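# Put the washers into the bin with two hands

## Task

Place every washer in the bin; leaving at most one washer outside it is still acceptable.

## Robot and tools

Robot: two arms, left_arm (on the +y side, with a left hand) and right_arm (with a right hand). Both hands have five fingers. Base positions in the scene frame: left_arm (+0.005, +0.258, +0.012) m, right_arm (-0.043, -0.365, +0.002) m, each turned only slightly about z. A post stands on the floor behind the arms. Loose objects may occasionally get a small push from outside.

Frames: the scene frame has its origin at table-top height, halfway between the nominal bases, with +z up and +x pointing out over the table. Fixed cameras and the table use this frame. Hand poses, velocities, targets and wrist-camera poses are each reported in that arm's own base frame, and pose offsets are given along that base's axes.

Hand point: a spot 0.05 m in front of the palm, in line with the index finger. Its +z runs along the straight fingers, +y points out of the palm, and for the right hand +x runs across the palm away from the thumb (for the left hand, +x goes toward the thumb). Straight fingertips end 0.06-0.07 m past the point along +z, about 0.06 m behind it along -y. A wrist bracket on the little-finger side can strike objects.

One row = 28 numbers, all in [-1, 1], always the full row even if one arm idles: left_arm dx, dy, dz, rx, ry, rz; left hand little, ring, middle, index, thumb_bend, thumb_turn, force_limit, speed; then the same 14 for right_arm and its hand.
Pose part (6 numbers): an offset, not a pose. It is measured from that arm's Hand target at the start of the action, along the arm's base axes. 1.0 equals 0.6 m for dx/dy/dz and 180 degrees for rx/ry/rz, which together form one rotation vector about the Hand target position. Every row inside one action refers to that same start, so sending the same offset again moves further. All zeros means no new pose request.
Hand part (8 numbers): absolute targets. Fingers and thumb_bend: -1 straight, +1 curled. thumb_turn: -1 beside the palm, +1 opposite the fingers. force_limit: -1 about 0 N up to +1 about 10 N at the fingertip (15 N for the two thumb motors). speed: -1 nearly still, rising to full at +0.48 and above. There is no value meaning unchanged: repeat the last eight hand numbers actually executed, or, if none yet, hand_measured plus hand_force_limit and hand_speed.
Grips: with the thumb turned in, objects about 0.035-0.065 m thick can be wrapped; thin light items such as washers are better pinched between thumb tip and index pad. For soft grips close at speed -0.94 or less. To tighten, raise force_limit and send a target more closed than hand_measured.

Tools:
- execute_actions(actions, cameras): actions is a list of actions; each action is a list of up to 15 rows, one per 1/30 s step, with the final row held to step 15. Camera pictures return only for an empty list or when cameras names them (["all"], [] or names).
- move(target, speed, blend, blocking, cameras): target is one 28-number row or up to 15 rows; every row is an offset from the same starting Hand targets, not chained. Straight-line paths, no obstacle avoidance, at most 10 s total. speed in m/s, 0.002-4.3, default 0.25 (turning limited to twice that in rad/s), one value or one per target. blend in m rounds corners, 0 stops at each target. blocking=false returns after about 0.5 s while motion continues.
- wait(seconds 0-3600): lets time pass with no new commands.
- stop(): brakes a running move.
- zoom_image(camera, region [x0,y0,x1,y1], at most 504 px per side) on the newest image of cam_head_left, cam_head_right, cam_high, cam_left_wrist or cam_right_wrist (all 672x504).
- show_instructions(): reference pages. finished_scene(scene=1): ends the scene for good.

Results: end_effector_position (m) and end_effector_quat_wxyz in base frames; Hand target (the last commanded pose after clipping, which the next offsets start from); hand_measured, hand_stopped_by (moving, target, force, stalled, fault) and hand_load_n (fingertip force, positive pushing open), all in hand-number order. A lost grip appears as load dropping near 0. Joint velocities may say within noise; joint torques are raw drive outputs. A move adds a move: line such as done, off_target, moving, held or fault, plus limits=paced (pose clipped) or limits=held (steps withheld). MOTOR HOT warns near 85 °C; OVER-TEMPERATURE FAULT means the arm dropped for 30-60 s.

Behaviour: arms track loosely and often rest 1-3 cm (up to 5 cm) low or short of the command; send the gap as an extra offset if needed. Orientation commands are clipped to 40 degrees from the current one per step. A blocked arm keeps pressing until commanded back past its hand point.

Avoid: dropping washers even a few mm, releasing moving parts, fast impacts, strong pushes, too much finger force, the two arms or hands touching each other, and hitting the post or table hard. Anything that leaves the table, or is set down off it, fails the job. Long stretched holds heat motors.

Each tool is called after "Call:" as name(argument=value, ...), one argument or row to a line, values as JSON.

Reference images:

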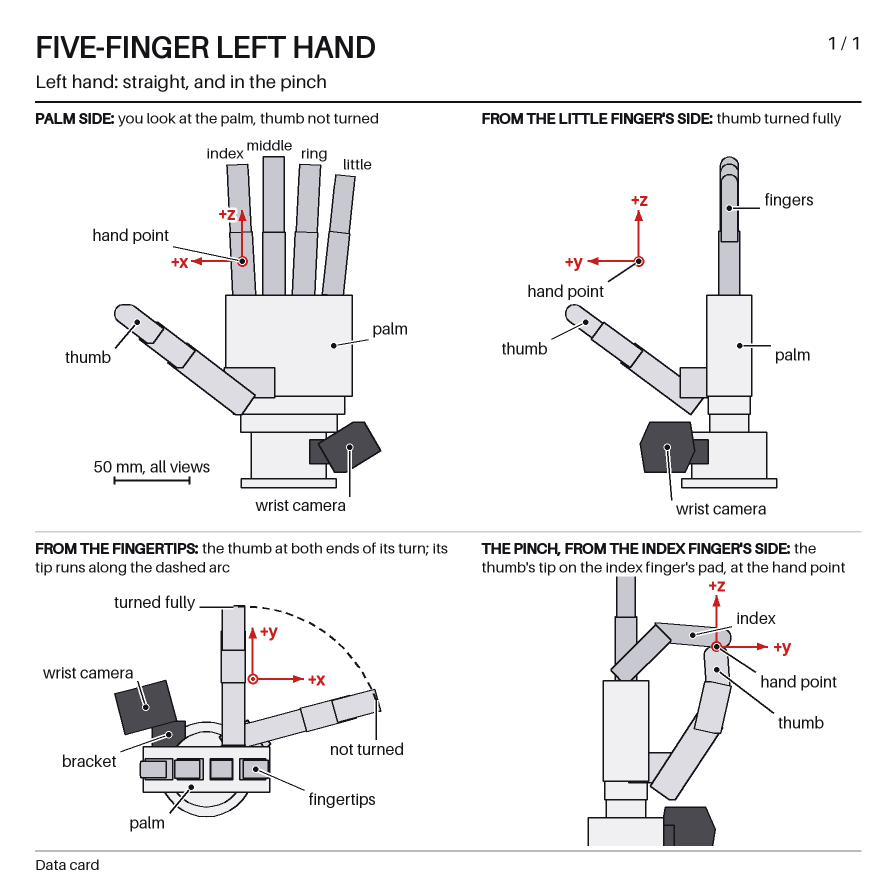

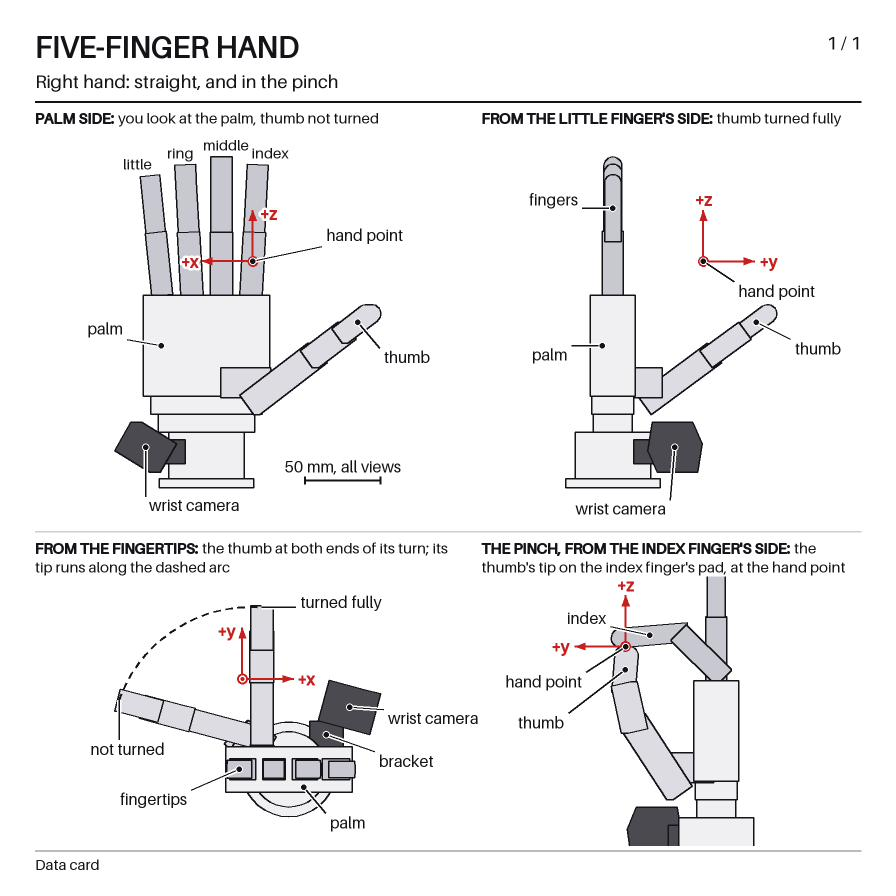

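## Session

Call:
execute_actions(
  actions=[],
)

Scene clock: 0.00 s.
left_arm: end_effector_position=(+0.4048, -0.0118, +0.3104) hand_measured=(-1.000, -1.000, -1.000, -1.000, -1.000, -1.000) hand_load_n=(+0.0, +0.0, +0.0, +0.0, +0.0, -0.5) hand_stopped_by=(target, target, target, target, target, target) hand_force_limit=0.00 hand_speed=-0.80 end_effector_quat_wxyz=(+0.143, +0.976, +0.131, +0.102) | right_arm: end_effector_position=(+0.1583, +0.4786, +0.1969) hand_measured=(-1.000, -1.000, -1.000, -1.000, -1.000, -1.000) hand_load_n=(+0.0, +0.0, +0.0, +0.0, +0.0, +0.0) hand_stopped_by=(target, target, target, target, target, target) hand_force_limit=0.00 hand_speed=-0.80 end_effector_quat_wxyz=(-0.017, -0.354, +0.825, +0.440)
Joint positions: left_arm=[0.261 1.164 1.261 -1.495 0.31 -1.603] | right_arm=[0.906 1.367 0.851 -0.532 -0.787 1.888]
Joint velocities: within noise
Joint torques (N m): no reading
Heat: left arm: hottest shoulder 30 °C; right arm: hottest shoulder 30 °C.
Hand target: left_arm +0.4089, -0.0107, +0.3205; +0.142, +0.975, +0.129, +0.114 | right_arm +0.1626, +0.4843, +0.2100; -0.005, -0.358, +0.820, +0.447

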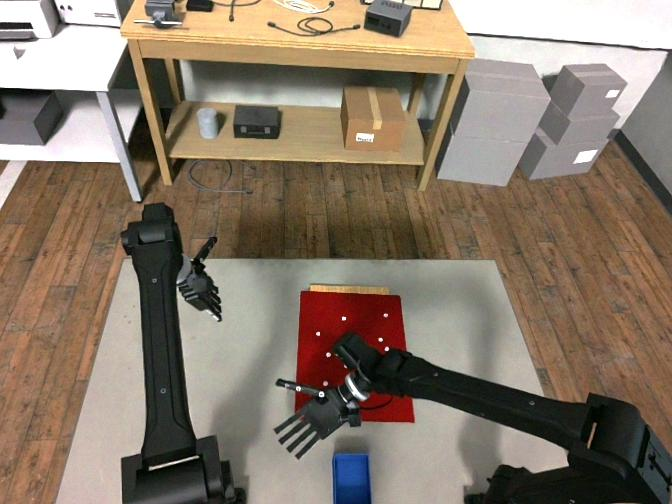

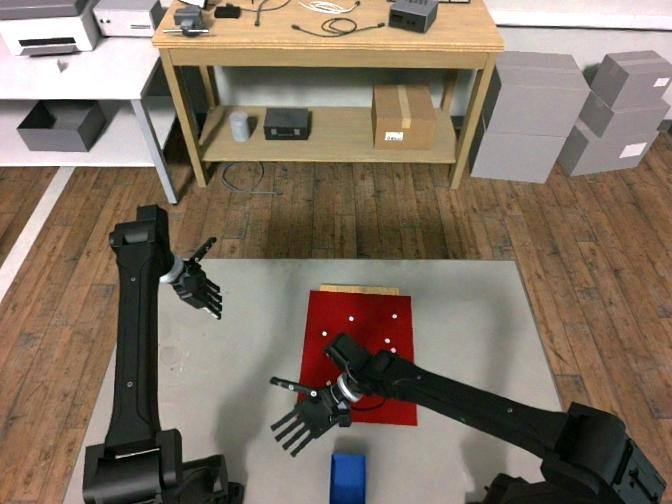

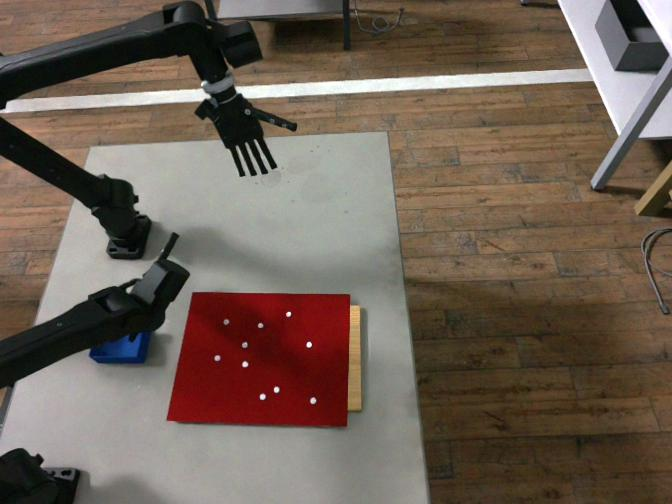

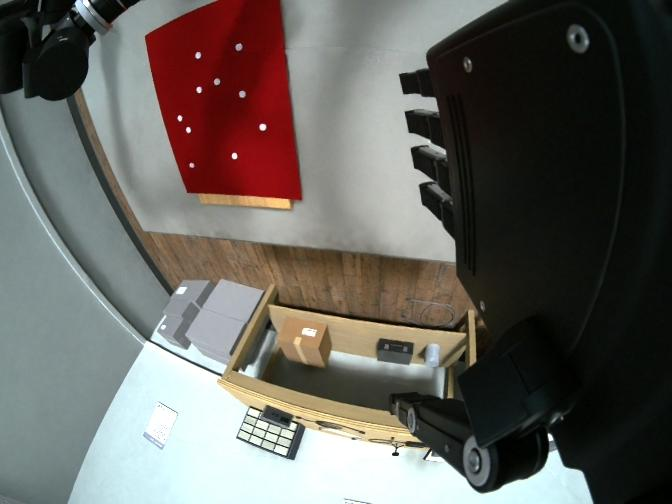

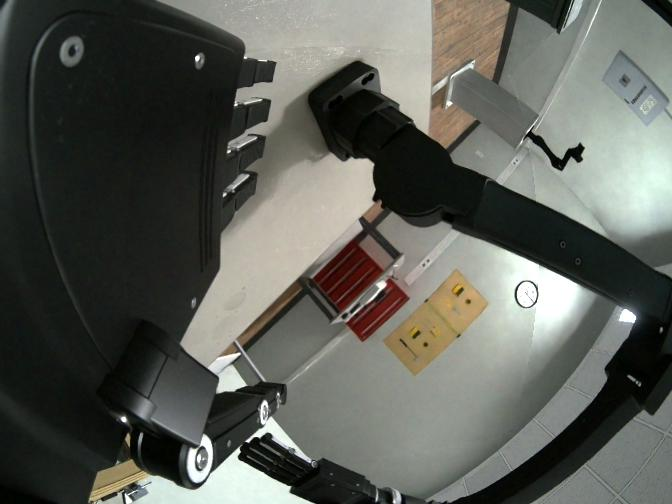

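Call:
zoom_image(
  camera="cam_high",
  region=[60, 220, 440, 504],
)

Call:
zoom_image(
  camera="cam_high",
  region=[200, 290, 380, 430],
)

Call:
zoom_image(
  camera="cam_head_left",
  region=[270, 270, 450, 504],
)

Call:
zoom_image(
  camera="cam_left_wrist",
  region=[130, 0, 330, 220],
)

Scaled by 1.326 from the camera's image (finer frame: 960x720).

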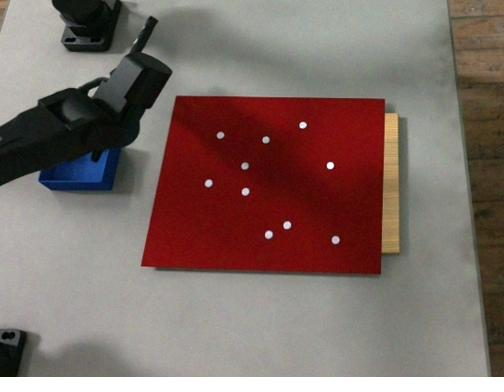

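Scaled by 2.800 from the camera's image (finer frame: 960x720).

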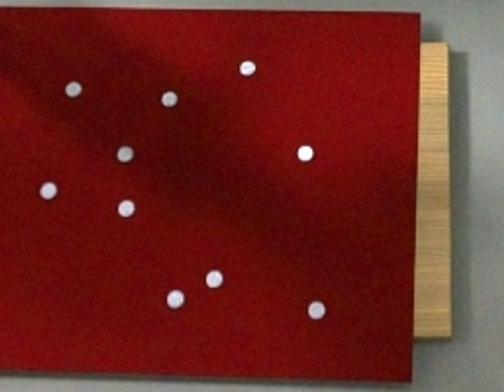

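Scaled by 2.154 from the camera's image (finer frame: 960x720).

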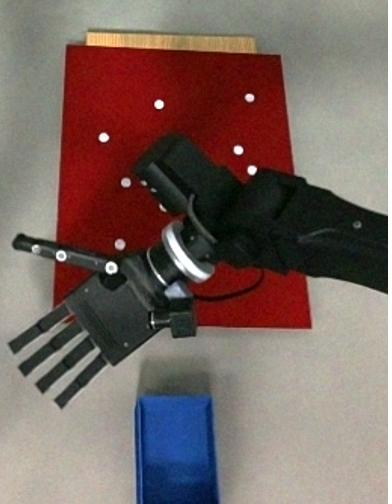

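Scaled by 2.291 from the camera's image (finer frame: 960x720).

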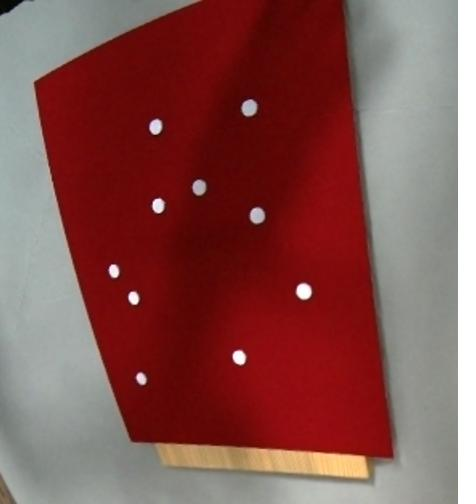

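Call:
move(
  target=[
    [0,0,0,0,0,0,-1,-1,-1,-1,-1,-1,0,-0.8, 0,0,0.2,0,0,0,-1,-1,-1,-1,-1,-1,0,-0.8],
    [0,0,0,0,0,0,-1,-1,-1,-1,-1,-1,0,-0.8, 0.15,-0.8,0.25,-0.298,-0.0115,-0.240,-1,-1,-1,-1,-1,-1,0,-0.8],
  ],
  blend=0.05,
  speed=0.25,
  cameras=["all"],
)

Scene clock: 15.07 s.
left_arm: end_effector_position=(+0.4048, -0.0118, +0.3104) hand_measured=(-1.000, -1.000, -1.000, -1.000, -1.000, -1.000) hand_load_n=(+0.0, +0.0, +0.0, +0.0, +0.0, +0.0) hand_stopped_by=(target, target, target, target, target, target) hand_force_limit=0.00 hand_speed=-0.80 end_effector_quat_wxyz=(+0.143, +0.976, +0.131, +0.102) | right_arm: end_effector_position=(+0.2501, +0.0074, +0.3419) hand_measured=(-1.000, -1.000, -1.000, -1.000, -1.000, -1.000) hand_load_n=(+0.0, +0.0, +0.0, +0.0, +0.0, +0.5) hand_stopped_by=(target, target, target, target, target, target) hand_force_limit=0.00 hand_speed=-0.80 end_effector_quat_wxyz=(+0.138, -0.016, +0.990, -0.010)
Joint positions: left_arm=[0.261 1.164 1.261 -1.495 0.31 -1.603] | right_arm=[-0.289 0.79 1.181 -1.691 -0.063 1.257]
Joint torques (N m): left_arm=[0.56 -4.95 9.07 1.14 0.16 -0.06] | right_arm=[-0.09 0.97 13.24 0.49 -0.03 -0.12]
Heat: left arm: hottest shoulder 30 °C; right arm: hottest shoulder 30 °C.
Hand target: left_arm +0.4089, -0.0107, +0.3205; +0.142, +0.975, +0.129, +0.114 | right_arm +0.2526, +0.0044, +0.3601; +0.010, -0.010, +1.000, +0.003
Off the commanded pose: left_arm 0.011 m, 1 deg | right_arm 0.019 m, 15 deg.
joint sent to its limit (right arm) — joint 4 (wrist pitch), lower limit. The joint targets are off in orientation, not in position.
move: off_target (right_arm)
cam_right_wrist: T_world_to_cam=[[-0.27081, 0.9556, -0.11614, 0.10349], [0.62562, 0.26641, 0.73323, -0.41165], [0.73161, 0.1259, -0.66999, 0.16041]] pos_world=[0.16821, -0.00942, 0.42133]

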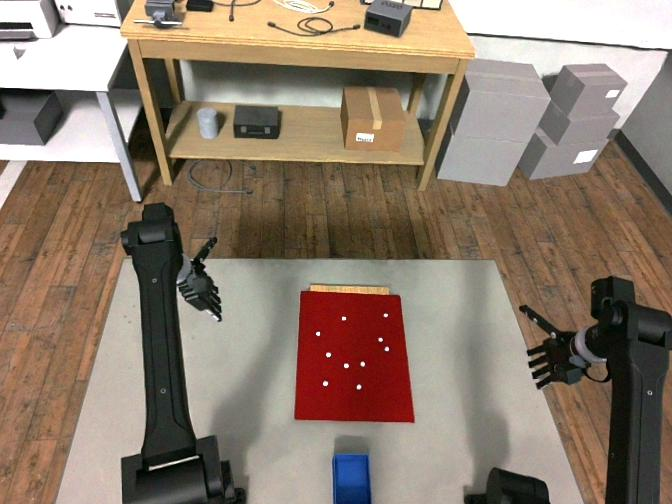

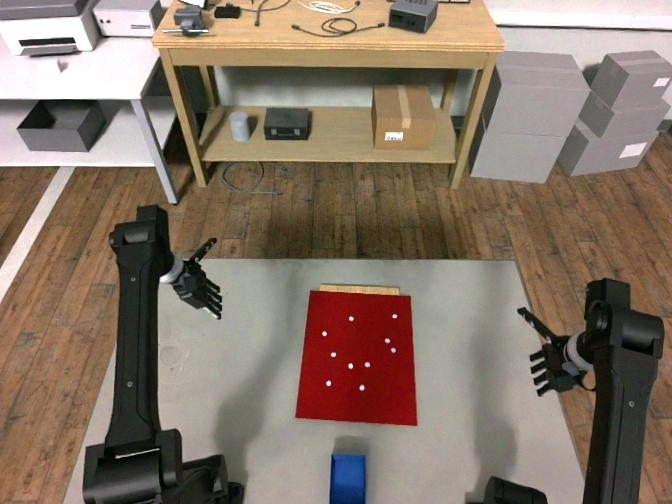

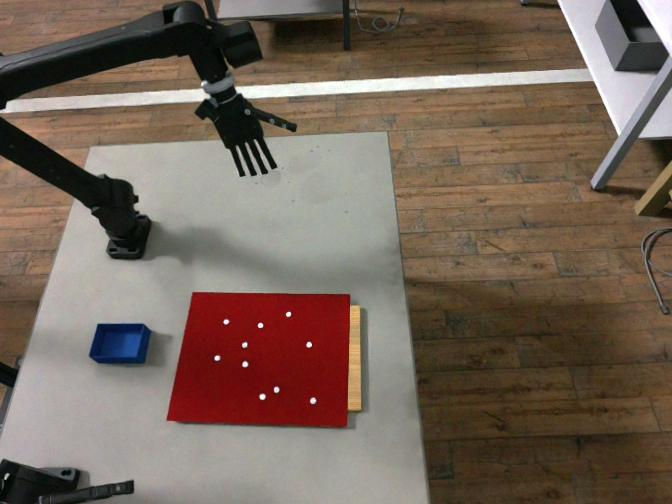

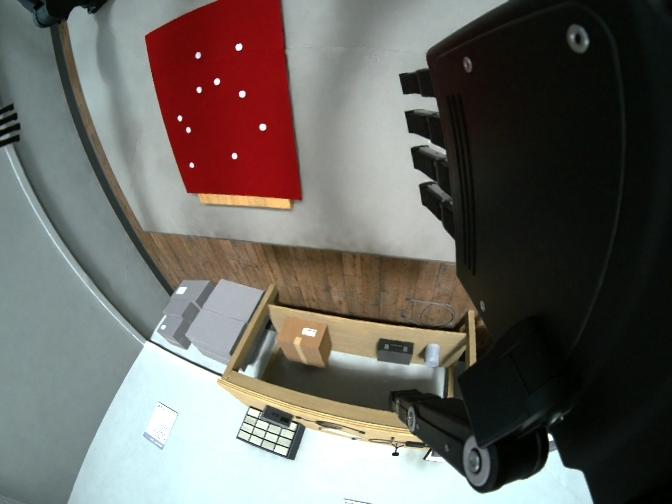

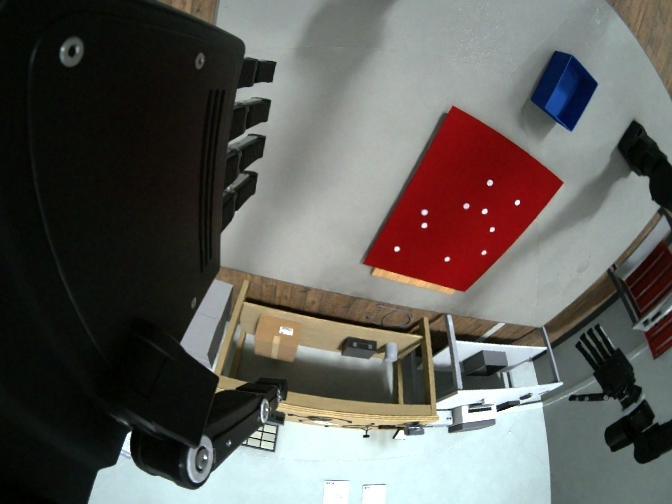

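Call:
zoom_image(
  camera="cam_right_wrist",
  region=[350, 30, 620, 300],
)

Call:
zoom_image(
  camera="cam_high",
  region=[70, 280, 240, 440],
)

Call:
zoom_image(
  camera="cam_head_right",
  region=[280, 270, 440, 504],
)

Call:
zoom_image(
  camera="cam_high",
  region=[280, 280, 420, 440],
)

Scaled by 1.867 from the camera's image (finer frame: 960x720).

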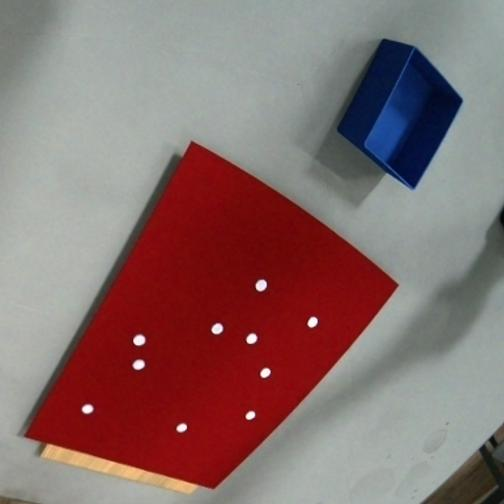

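Scaled by 2.965 from the camera's image (finer frame: 960x720).

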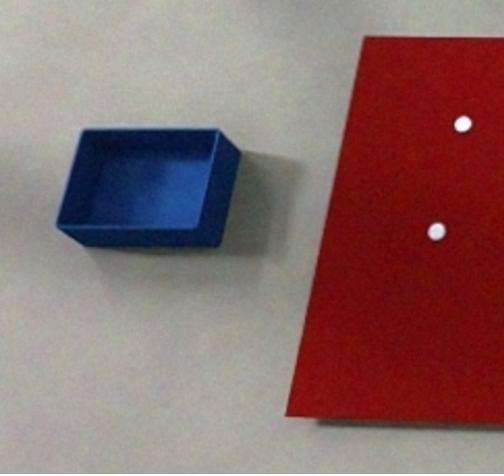

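Scaled by 2.154 from the camera's image (finer frame: 960x720).

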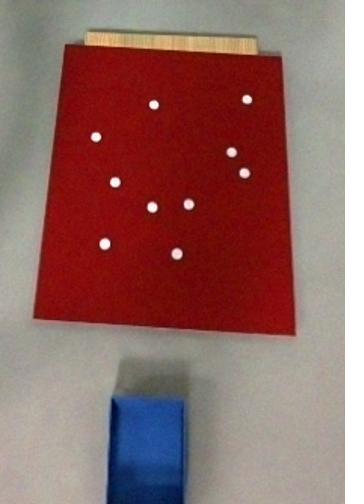

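Scaled by 3.150 from the camera's image (finer frame: 960x720).

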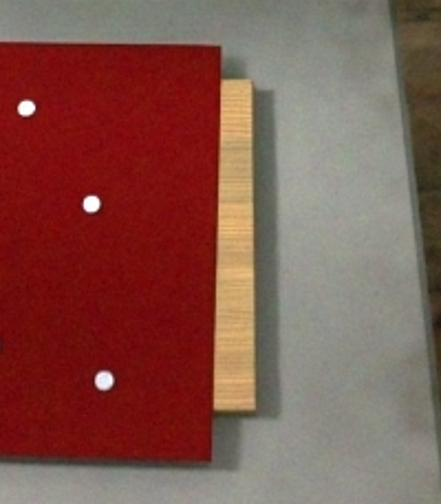

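Call:
move(
  target=[
    [0.0,0.05,-0.25,-0.36,0,0.05,-1,-1,-1,-1,-1,-1,0,-0.8, 0,0,0,0,0,0,-1,-1,-1,-1,-1,-1,0,-0.8],
  ],
  speed=0.25,
  cameras=["all"],
)

Scene clock: 31.17 s.
left_arm: end_effector_position=(+0.4075, +0.0135, +0.1695) hand_measured=(-1.000, -1.000, -1.000, -1.000, -1.000, -1.000) hand_load_n=(+0.0, +0.0, +0.0, +0.0, +0.0, +0.0) hand_stopped_by=(target, target, target, target, target, target) hand_force_limit=0.00 hand_speed=-0.80 end_effector_quat_wxyz=(+0.631, +0.737, +0.238, +0.034) | right_arm: end_effector_position=(+0.2500, +0.0075, +0.3418) hand_measured=(-1.000, -1.000, -1.000, -1.000, -1.000, -1.000) hand_load_n=(+0.0, -0.5, +0.0, +0.0, +0.0, +0.0) hand_stopped_by=(target, target, target, target, target, target) hand_force_limit=0.00 hand_speed=-0.80 end_effector_quat_wxyz=(+0.138, -0.017, +0.990, -0.010)
Joint positions: left_arm=[0.562 1.71 0.874 -1.494 1.29 -1.049] | right_arm=[-0.289 0.79 1.181 -1.691 -0.063 1.256]
Joint torques (N m): left_arm=[1.26 -7.77 4.55 -0.51 0.61 0.05] | right_arm=[-0.67 0.09 13.46 0.42 0 -0.17]
Heat: left arm: hottest shoulder 31 °C; right arm: hottest shoulder 30 °C.
Hand target: left_arm +0.4089, +0.0193, +0.1706; +0.633, +0.735, +0.242, +0.037 | right_arm +0.2526, +0.0044, +0.3601; +0.010, -0.010, +1.000, +0.003
Off the commanded pose: left_arm 0.006 m, 1 deg | right_arm 0.019 m, 15 deg.
joint sent to its limit (right arm) — joint 4 (wrist pitch), lower limit. The joint targets are off in orientation, not in position.
move: done
cam_left_wrist: T_world_to_cam=[[-0.05247, 0.17609, -0.98298, 0.18844], [0.64407, 0.75821, 0.10144, -0.2872], [0.76317, -0.62778, -0.15319, -0.16163]] pos_world=[0.31821, 0.08311, 0.18961]
cam_right_wrist: T_world_to_cam=[[-0.27186, 0.95527, -0.11643, 0.10379], [0.62534, 0.26732, 0.73314, -0.41156], [0.73147, 0.12651, -0.67004, 0.16046]] pos_world=[0.16821, -0.00942, 0.42133]

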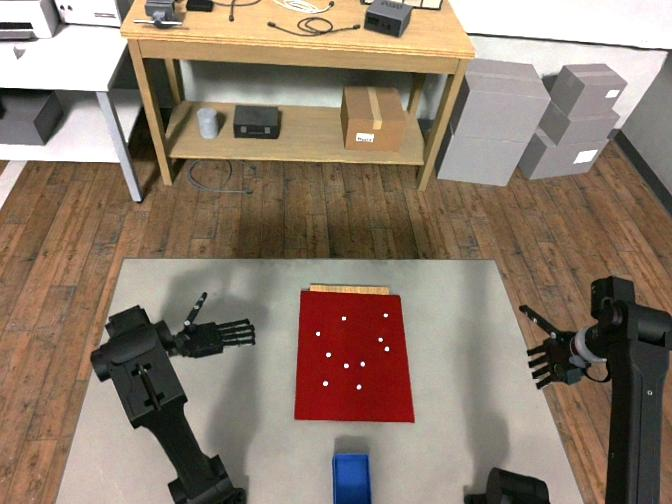

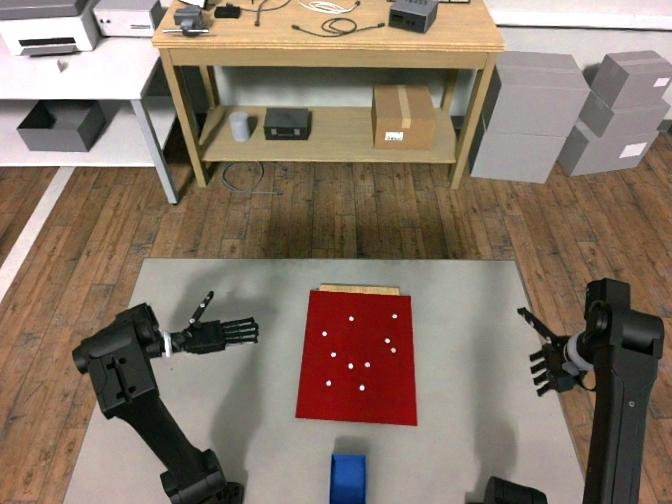

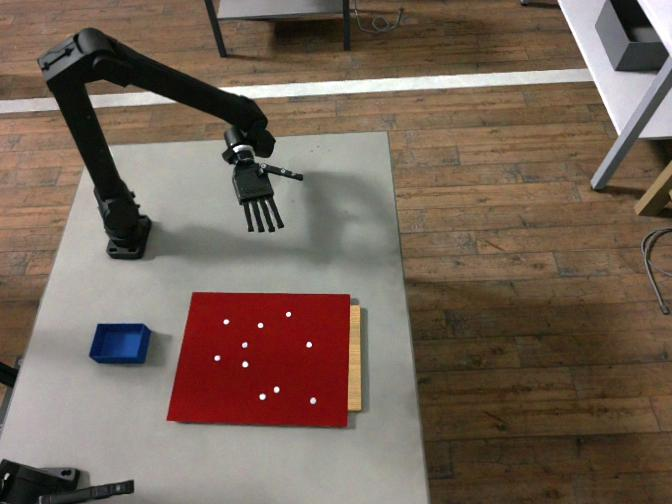

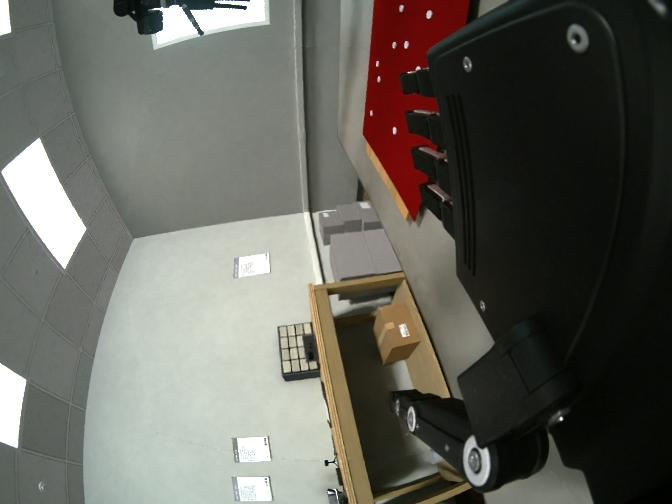

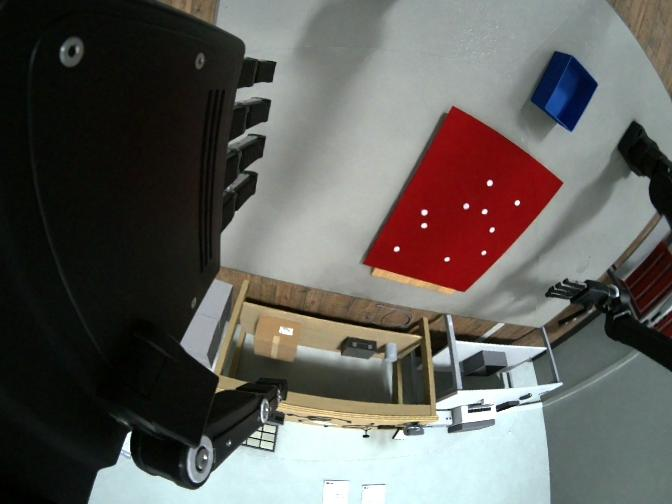

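Call:
zoom_image(
  camera="cam_left_wrist",
  region=[340, 0, 480, 230],
)

Scaled by 2.191 from the camera's image (finer frame: 960x720).

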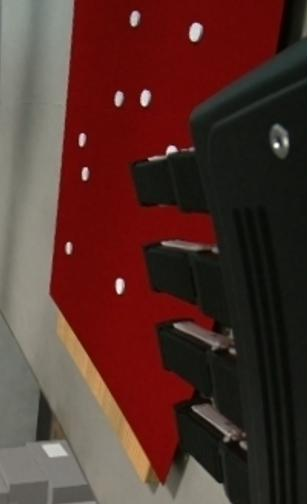

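Call:
move(
  target=[
    [0.0,0.0,0.0,0,-0.5,0,-1,-1,-1,-1,-1,-1,0,-0.8, 0,0,0,0,0,0,-1,-1,-1,-1,-1,-1,0,-0.8],
  ],
  speed=0.4,
  cameras=["cam_left_wrist","cam_high"],
)

Scene clock: 40.97 s.
left_arm: end_effector_position=(+0.4026, +0.0193, +0.1622) hand_measured=(-1.000, -1.000, -1.000, -1.000, -1.000, -1.000) hand_load_n=(+0.0, +0.0, +0.0, +0.0, +0.0, +0.0) hand_stopped_by=(target, target, target, target, target, target) hand_force_limit=0.00 hand_speed=-0.80 end_effector_quat_wxyz=(+0.474, +0.680, -0.197, +0.522) | right_arm: end_effector_position=(+0.2500, +0.0075, +0.3418) hand_measured=(-1.000, -1.000, -1.000, -1.000, -1.000, -1.000) hand_load_n=(+0.0, +0.0, +0.0, +0.5, +0.0, +0.0) hand_stopped_by=(target, target, target, target, target, target) hand_force_limit=0.00 hand_speed=-0.80 end_effector_quat_wxyz=(+0.138, -0.017, +0.990, -0.010)
Joint positions: left_arm=[0.553 1.824 0.916 -0.989 1.567 -0.128] | right_arm=[-0.289 0.79 1.181 -1.691 -0.063 1.256]
Joint torques (N m): left_arm=[-0.26 -10.81 6 0.61 0.85 -0.01] | right_arm=[-0.5 0.21 13.24 0.62 -0.01 -0.18]
Heat: left arm: hottest shoulder 31 °C; right arm: hottest shoulder 30 °C.
Hand target: left_arm +0.4088, +0.0192, +0.1705; +0.618, +0.493, -0.276, +0.546 | right_arm +0.2526, +0.0044, +0.3601; +0.010, -0.010, +1.000, +0.003
Off the commanded pose: left_arm 0.011 m, 29 deg | right_arm 0.019 m, 15 deg.
joint sent to its limit (left arm) — joint 5 (wrist yaw), upper limit. The joint targets are off in orientation, not in position.
joint sent to its limit (right arm) — joint 4 (wrist pitch), lower limit. The joint targets are off in orientation, not in position.
move: off_target (left_arm)
cam_left_wrist: T_world_to_cam=[[0.84656, 0.50025, -0.18192, -0.31821], [-0.11112, 0.50031, 0.85869, -0.10144], [0.52057, -0.70671, 0.47913, -0.15867]] pos_world=[0.34071, 0.0978, 0.10524]
Images, in order (width x height): cam_high 672x504, cam_left_wrist 672x504.

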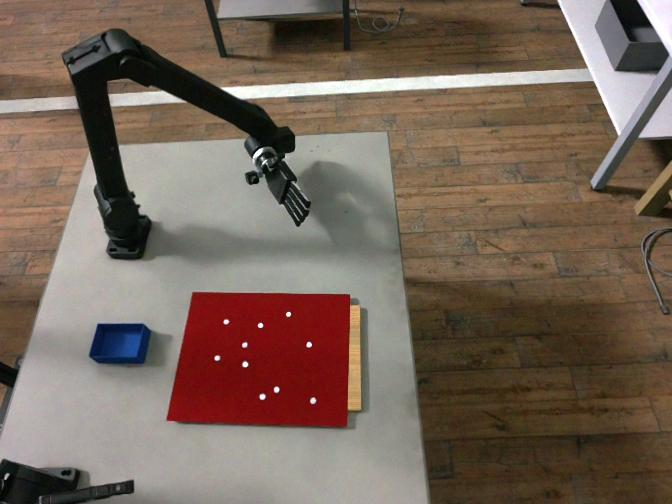

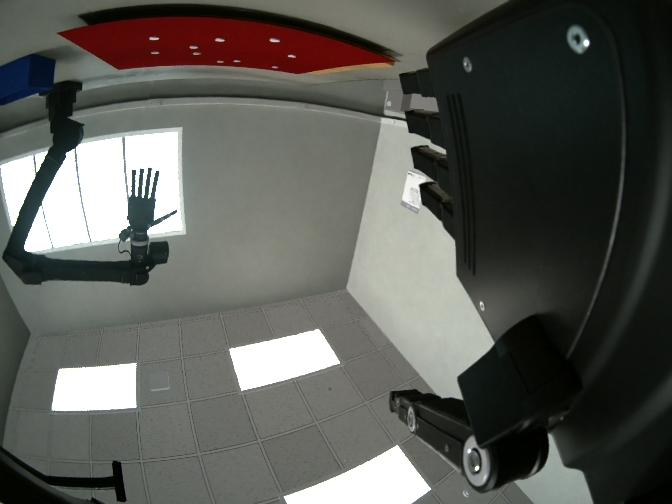

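Call:
zoom_image(
  camera="cam_left_wrist",
  region=[40, 0, 240, 100],
)

Call:
zoom_image(
  camera="cam_left_wrist",
  region=[220, 0, 420, 100],
)

Scaled by 2.520 from the camera's image (finer frame: 960x720).

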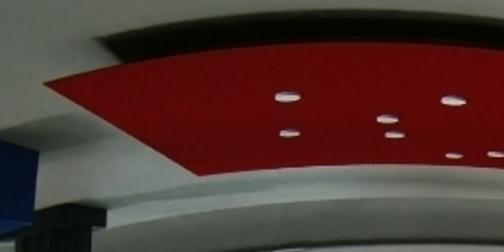

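Scaled by 2.520 from the camera's image (finer frame: 960x720).

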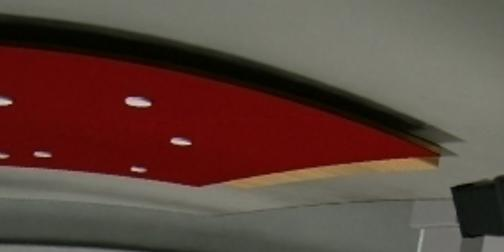

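Call:
move(
  target=[
    [-0.1,-0.12,-0.06,0,0.16,0,-1,-1,-1,-1,-1,-1,0,-0.8, 0,0,0,0,0,0,-1,-1,-1,-1,-1,-1,0,-0.8],
  ],
  speed=0.25,
  cameras=["cam_left_wrist","cam_high"],
)

Scene clock: 49.83 s.
left_arm: end_effector_position=(+0.3510, -0.0481, +0.1386) hand_measured=(-1.000, -1.000, -1.000, -1.000, -1.000, -1.000) hand_load_n=(+0.0, +0.0, +0.0, +0.0, +0.0, +0.0) hand_stopped_by=(target, target, target, target, target, target) hand_force_limit=0.00 hand_speed=-0.80 end_effector_quat_wxyz=(+0.580, +0.699, -0.114, +0.402) | right_arm: end_effector_position=(+0.2500, +0.0075, +0.3418) hand_measured=(-1.000, -1.000, -1.000, -1.000, -1.000, -1.000) hand_load_n=(+0.0, +0.0, +0.0, +0.0, +0.0, +0.0) hand_stopped_by=(target, target, target, target, target, target) hand_force_limit=0.00 hand_speed=-0.80 end_effector_quat_wxyz=(+0.138, -0.017, +0.990, -0.010)
Joint positions: left_arm=[0.446 1.851 0.738 -1.109 1.567 -0.153] | right_arm=[-0.289 0.79 1.181 -1.691 -0.063 1.256]
Joint torques (N m): left_arm=[-0.32 -7 2.02 -0.36 0.69 -0.13] | right_arm=[0.32 0.38 13.45 0.53 -0.05 -0.2]
Heat: left arm: hottest shoulder 31 °C; right arm: hottest shoulder 30 °C.
Hand target: left_arm +0.3488, -0.0527, +0.1346; +0.668, +0.613, -0.114, +0.406 | right_arm +0.2526, +0.0044, +0.3601; +0.010, -0.010, +1.000, +0.003
Off the commanded pose: left_arm 0.007 m, 14 deg | right_arm 0.019 m, 15 deg.
joint sent to its limit (left arm) — joint 5 (wrist yaw), upper limit. The joint targets are off in orientation, not in position.
joint sent to its limit (right arm) — joint 4 (wrist pitch), lower limit. The joint targets are off in orientation, not in position.
move: off_target (left_arm)
cam_left_wrist: T_world_to_cam=[[0.78555, 0.35541, -0.50656, -0.18565], [0.1974, 0.63191, 0.74948, -0.14007], [0.58647, -0.68875, 0.42624, -0.1831]] pos_world=[0.28087, 0.02838, 0.08898]
Images, in order (width x height): cam_high 672x504, cam_left_wrist 672x504.

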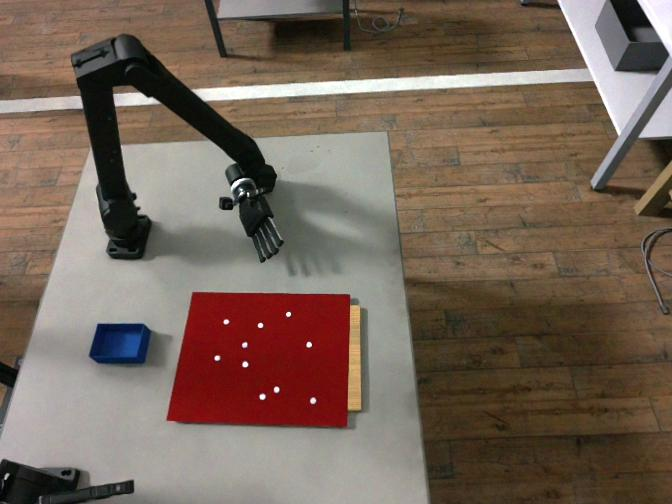

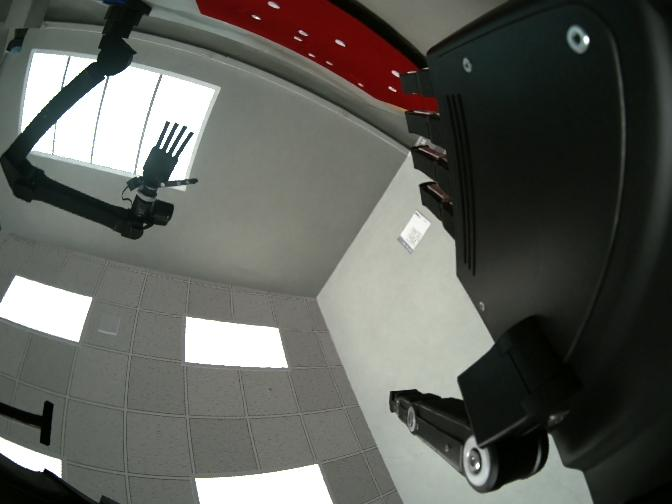

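Call:
move(
  target=[
    [0.03,0.0,0.0,0.0,0.16,0.06,-1,-1,-1,-1,-1,-1,0,-0.8, 0,0,0,0,0,0,-1,-1,-1,-1,-1,-1,0,-0.8],
  ],
  speed=0.25,
  cameras=["cam_left_wrist","cam_high"],
)

Scene clock: 54.00 s.
left_arm: end_effector_position=(+0.3697, -0.0452, +0.1498) hand_measured=(-1.000, -1.000, -1.000, -1.000, -1.000, -1.000) hand_load_n=(+0.0, +0.0, +0.0, +0.0, +0.0, +0.0) hand_stopped_by=(target, target, target, target, target, target) hand_force_limit=0.00 hand_speed=-0.80 end_effector_quat_wxyz=(+0.654, +0.707, +0.028, +0.266) | right_arm: end_effector_position=(+0.2500, +0.0075, +0.3418) hand_measured=(-1.000, -1.000, -1.000, -1.000, -1.000, -1.000) hand_load_n=(+0.0, +0.0, +0.0, +0.0, +0.0, +0.0) hand_stopped_by=(target, target, target, target, target, target) hand_force_limit=0.00 hand_speed=-0.80 end_effector_quat_wxyz=(+0.138, -0.017, +0.990, -0.010)
Joint positions: left_arm=[0.429 1.853 0.746 -1.281 1.567 -0.406] | right_arm=[-0.289 0.79 1.181 -1.691 -0.063 1.256]
Joint torques (N m): left_arm=[-0.44 -4.95 1.37 0.06 0.59 -0.11] | right_arm=[-0.03 0.09 13.56 0.8 -0.02 -0.15]
Heat: left arm: hottest shoulder 31 °C; right arm: hottest shoulder 30 °C.
Hand target: left_arm +0.3668, -0.0528, +0.1346; +0.634, +0.703, +0.113, +0.301 | right_arm +0.2526, +0.0044, +0.3601; +0.010, -0.010, +1.000, +0.003
Off the commanded pose: left_arm 0.017 m, 11 deg | right_arm 0.019 m, 15 deg.
joint sent to its limit (left arm) — joint 5 (wrist yaw), upper limit. The joint targets are off in orientation, not in position.
joint sent to its limit (right arm) — joint 4 (wrist pitch), lower limit. The joint targets are off in orientation, not in position.
move: off_target (left_arm)
cam_left_wrist: T_world_to_cam=[[0.53462, 0.22538, -0.81448, -0.06272], [0.45062, 0.73931, 0.50036, -0.20547], [0.71493, -0.63453, 0.29369, -0.222]] pos_world=[0.28483, 0.02517, 0.11692]
Images, in order (width x height): cam_high 672x504, cam_left_wrist 672x504.

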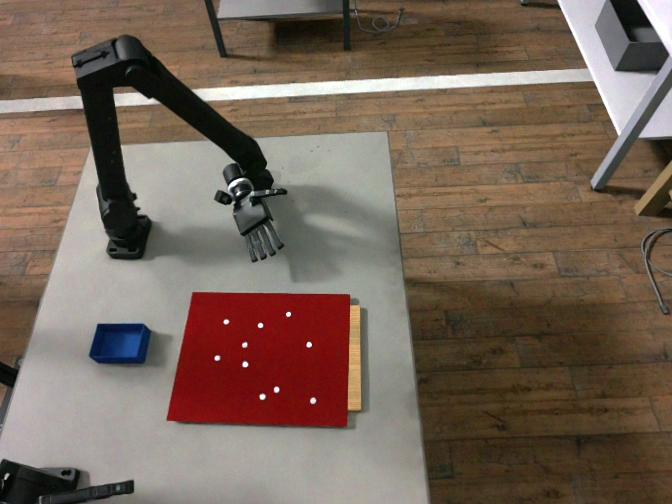

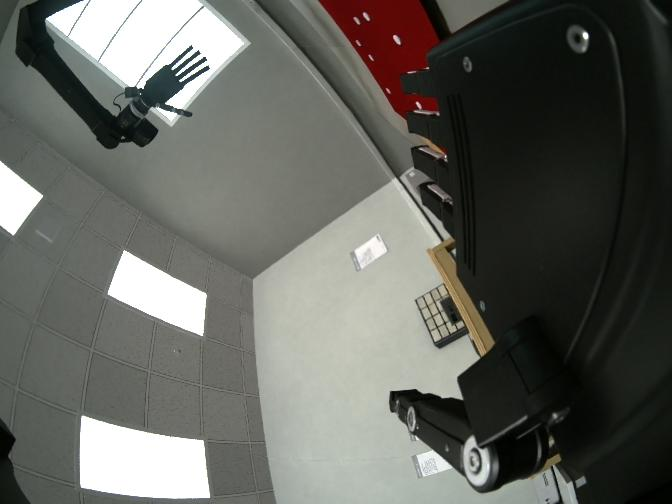

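Call:
zoom_image(
  camera="cam_left_wrist",
  region=[310, 0, 450, 120],
)

Scaled by 3.600 from the camera's image (finer frame: 960x720).

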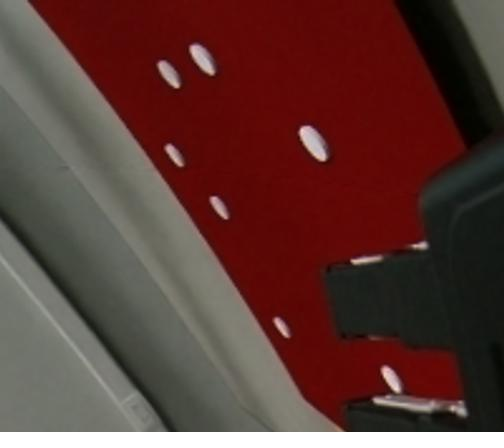

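Call:
zoom_image(
  camera="cam_high",
  region=[200, 150, 320, 290],
)

Scaled by 3.600 from the camera's image (finer frame: 960x720).

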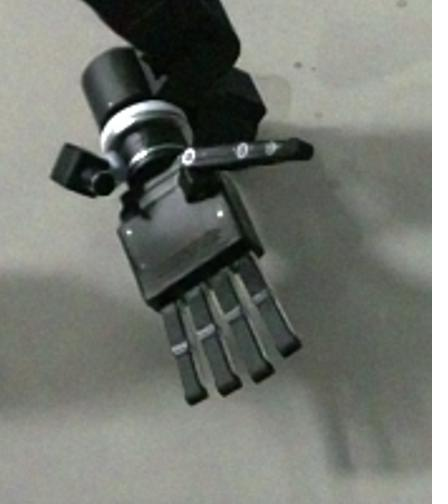

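Call:
move(
  target=[
    [0.056,0.03,0.05,0.449,0.213,-0.08,0,0,0,0,-1,1,0,-0.3, 0,0,0,0,0,0,-1,-1,-1,-1,-1,-1,0,-0.8],
  ],
  speed=0.3,
  cameras=["all"],
)

Scene clock: 80.50 s.
left_arm: end_effector_position=(+0.3884, -0.0340, +0.1536) hand_measured=(+0.000, +0.000, +0.000, +0.000, -1.000, +1.000) hand_load_n=(+0.0, +0.0, +0.0, +0.5, +0.0, +0.0) hand_stopped_by=(target, target, target, target, target, target) hand_force_limit=0.00 hand_speed=-0.30 end_effector_quat_wxyz=(+0.003, +1.000, -0.001, -0.009) | right_arm: end_effector_position=(+0.2500, +0.0075, +0.3418) hand_measured=(-1.000, -1.000, -1.000, -1.000, -1.000, -1.000) hand_load_n=(+0.0, +0.0, +0.0, +0.0, +0.0, +0.0) hand_stopped_by=(target, target, target, target, target, target) hand_force_limit=0.00 hand_speed=-0.80 end_effector_quat_wxyz=(+0.138, -0.017, +0.990, -0.010)
Joint positions: left_arm=[0.076 1.318 1.074 -1.345 0.004 -1.492] | right_arm=[-0.289 0.79 1.181 -1.691 -0.063 1.256]
Joint torques (N m): left_arm=[0.09 -5.66 9.87 0.44 -0.22 -0.13] | right_arm=[-0.85 0.5 13.46 0.59 -0.05 -0.17]
Heat: left arm: hottest shoulder 31 °C; right arm: hottest shoulder 30 °C.
Hand target: left_arm +0.4004, -0.0347, +0.1646; +0.000, +1.000, +0.000, +0.001 | right_arm +0.2526, +0.0044, +0.3601; +0.010, -0.010, +1.000, +0.003
Off the commanded pose: left_arm 0.016 m, 1 deg | right_arm 0.019 m, 15 deg.
joint sent to its limit (right arm) — joint 4 (wrist pitch), lower limit. The joint targets are off in orientation, not in position.
move: off_target (left_arm)
cam_left_wrist: T_world_to_cam=[[0.27033, 0.96238, -0.02735, -0.0653], [0.85093, -0.22554, 0.4744, -0.40835], [0.45038, -0.15152, -0.87989, 0.0701]] pos_world=[0.33356, -0.01863, 0.25362]
cam_right_wrist: T_world_to_cam=[[-0.27186, 0.95527, -0.11643, 0.10379], [0.62534, 0.26732, 0.73314, -0.41156], [0.73147, 0.12651, -0.67004, 0.16046]] pos_world=[0.16821, -0.00942, 0.42133]

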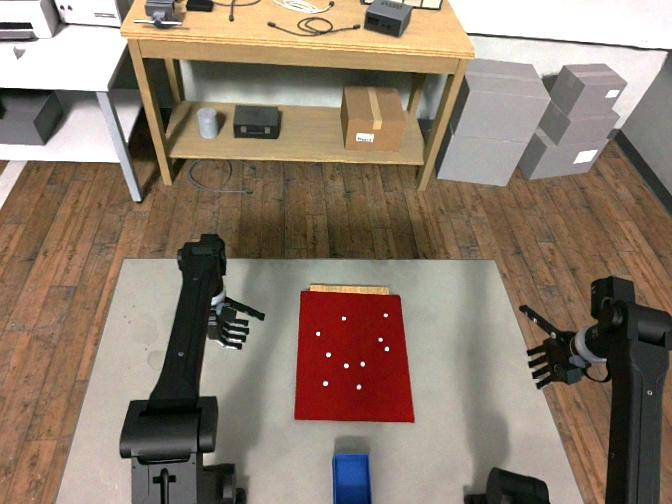

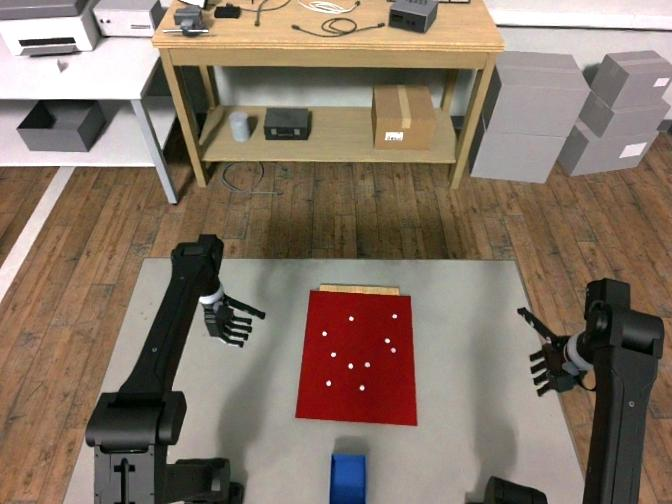

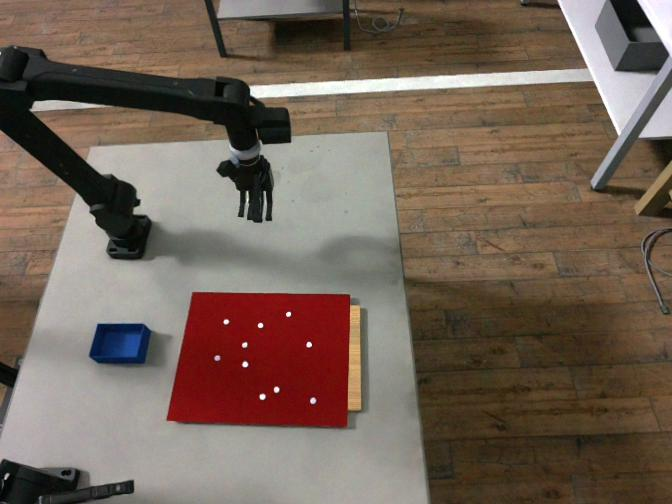

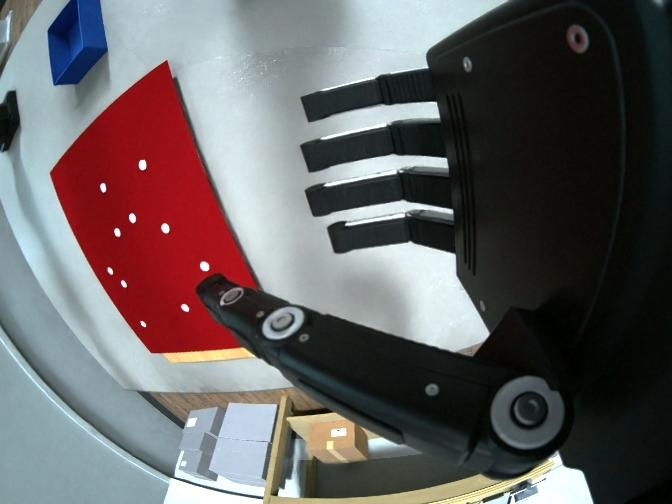

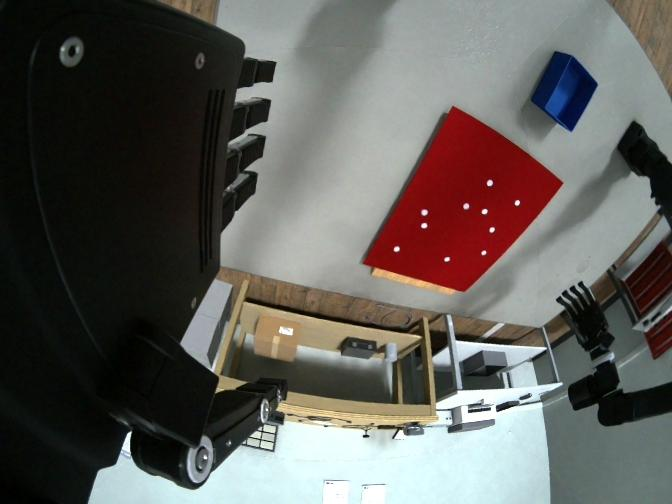

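Call:
zoom_image(
  camera="cam_left_wrist",
  region=[40, 50, 290, 370],
)

Call:
zoom_image(
  camera="cam_head_right",
  region=[180, 220, 320, 370],
)

Call:
zoom_image(
  camera="cam_high",
  region=[190, 120, 310, 300],
)

Scaled by 1.575 from the camera's image (finer frame: 960x720).

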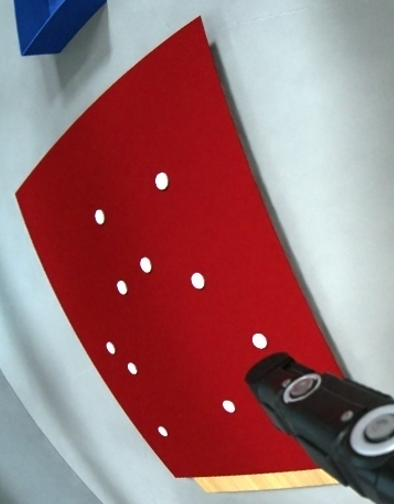

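Scaled by 3.360 from the camera's image (finer frame: 960x720).

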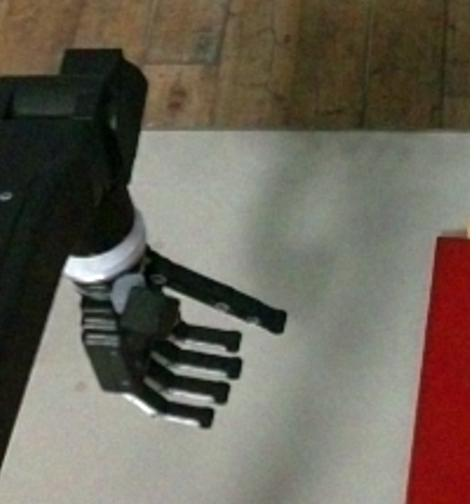

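Scaled by 2.800 from the camera's image (finer frame: 960x720).

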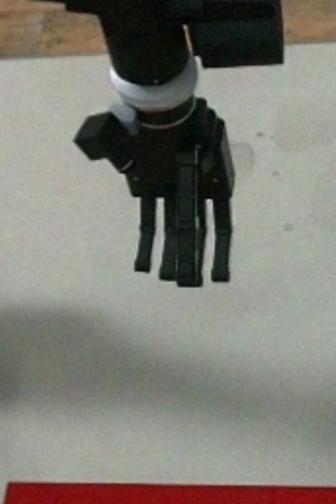

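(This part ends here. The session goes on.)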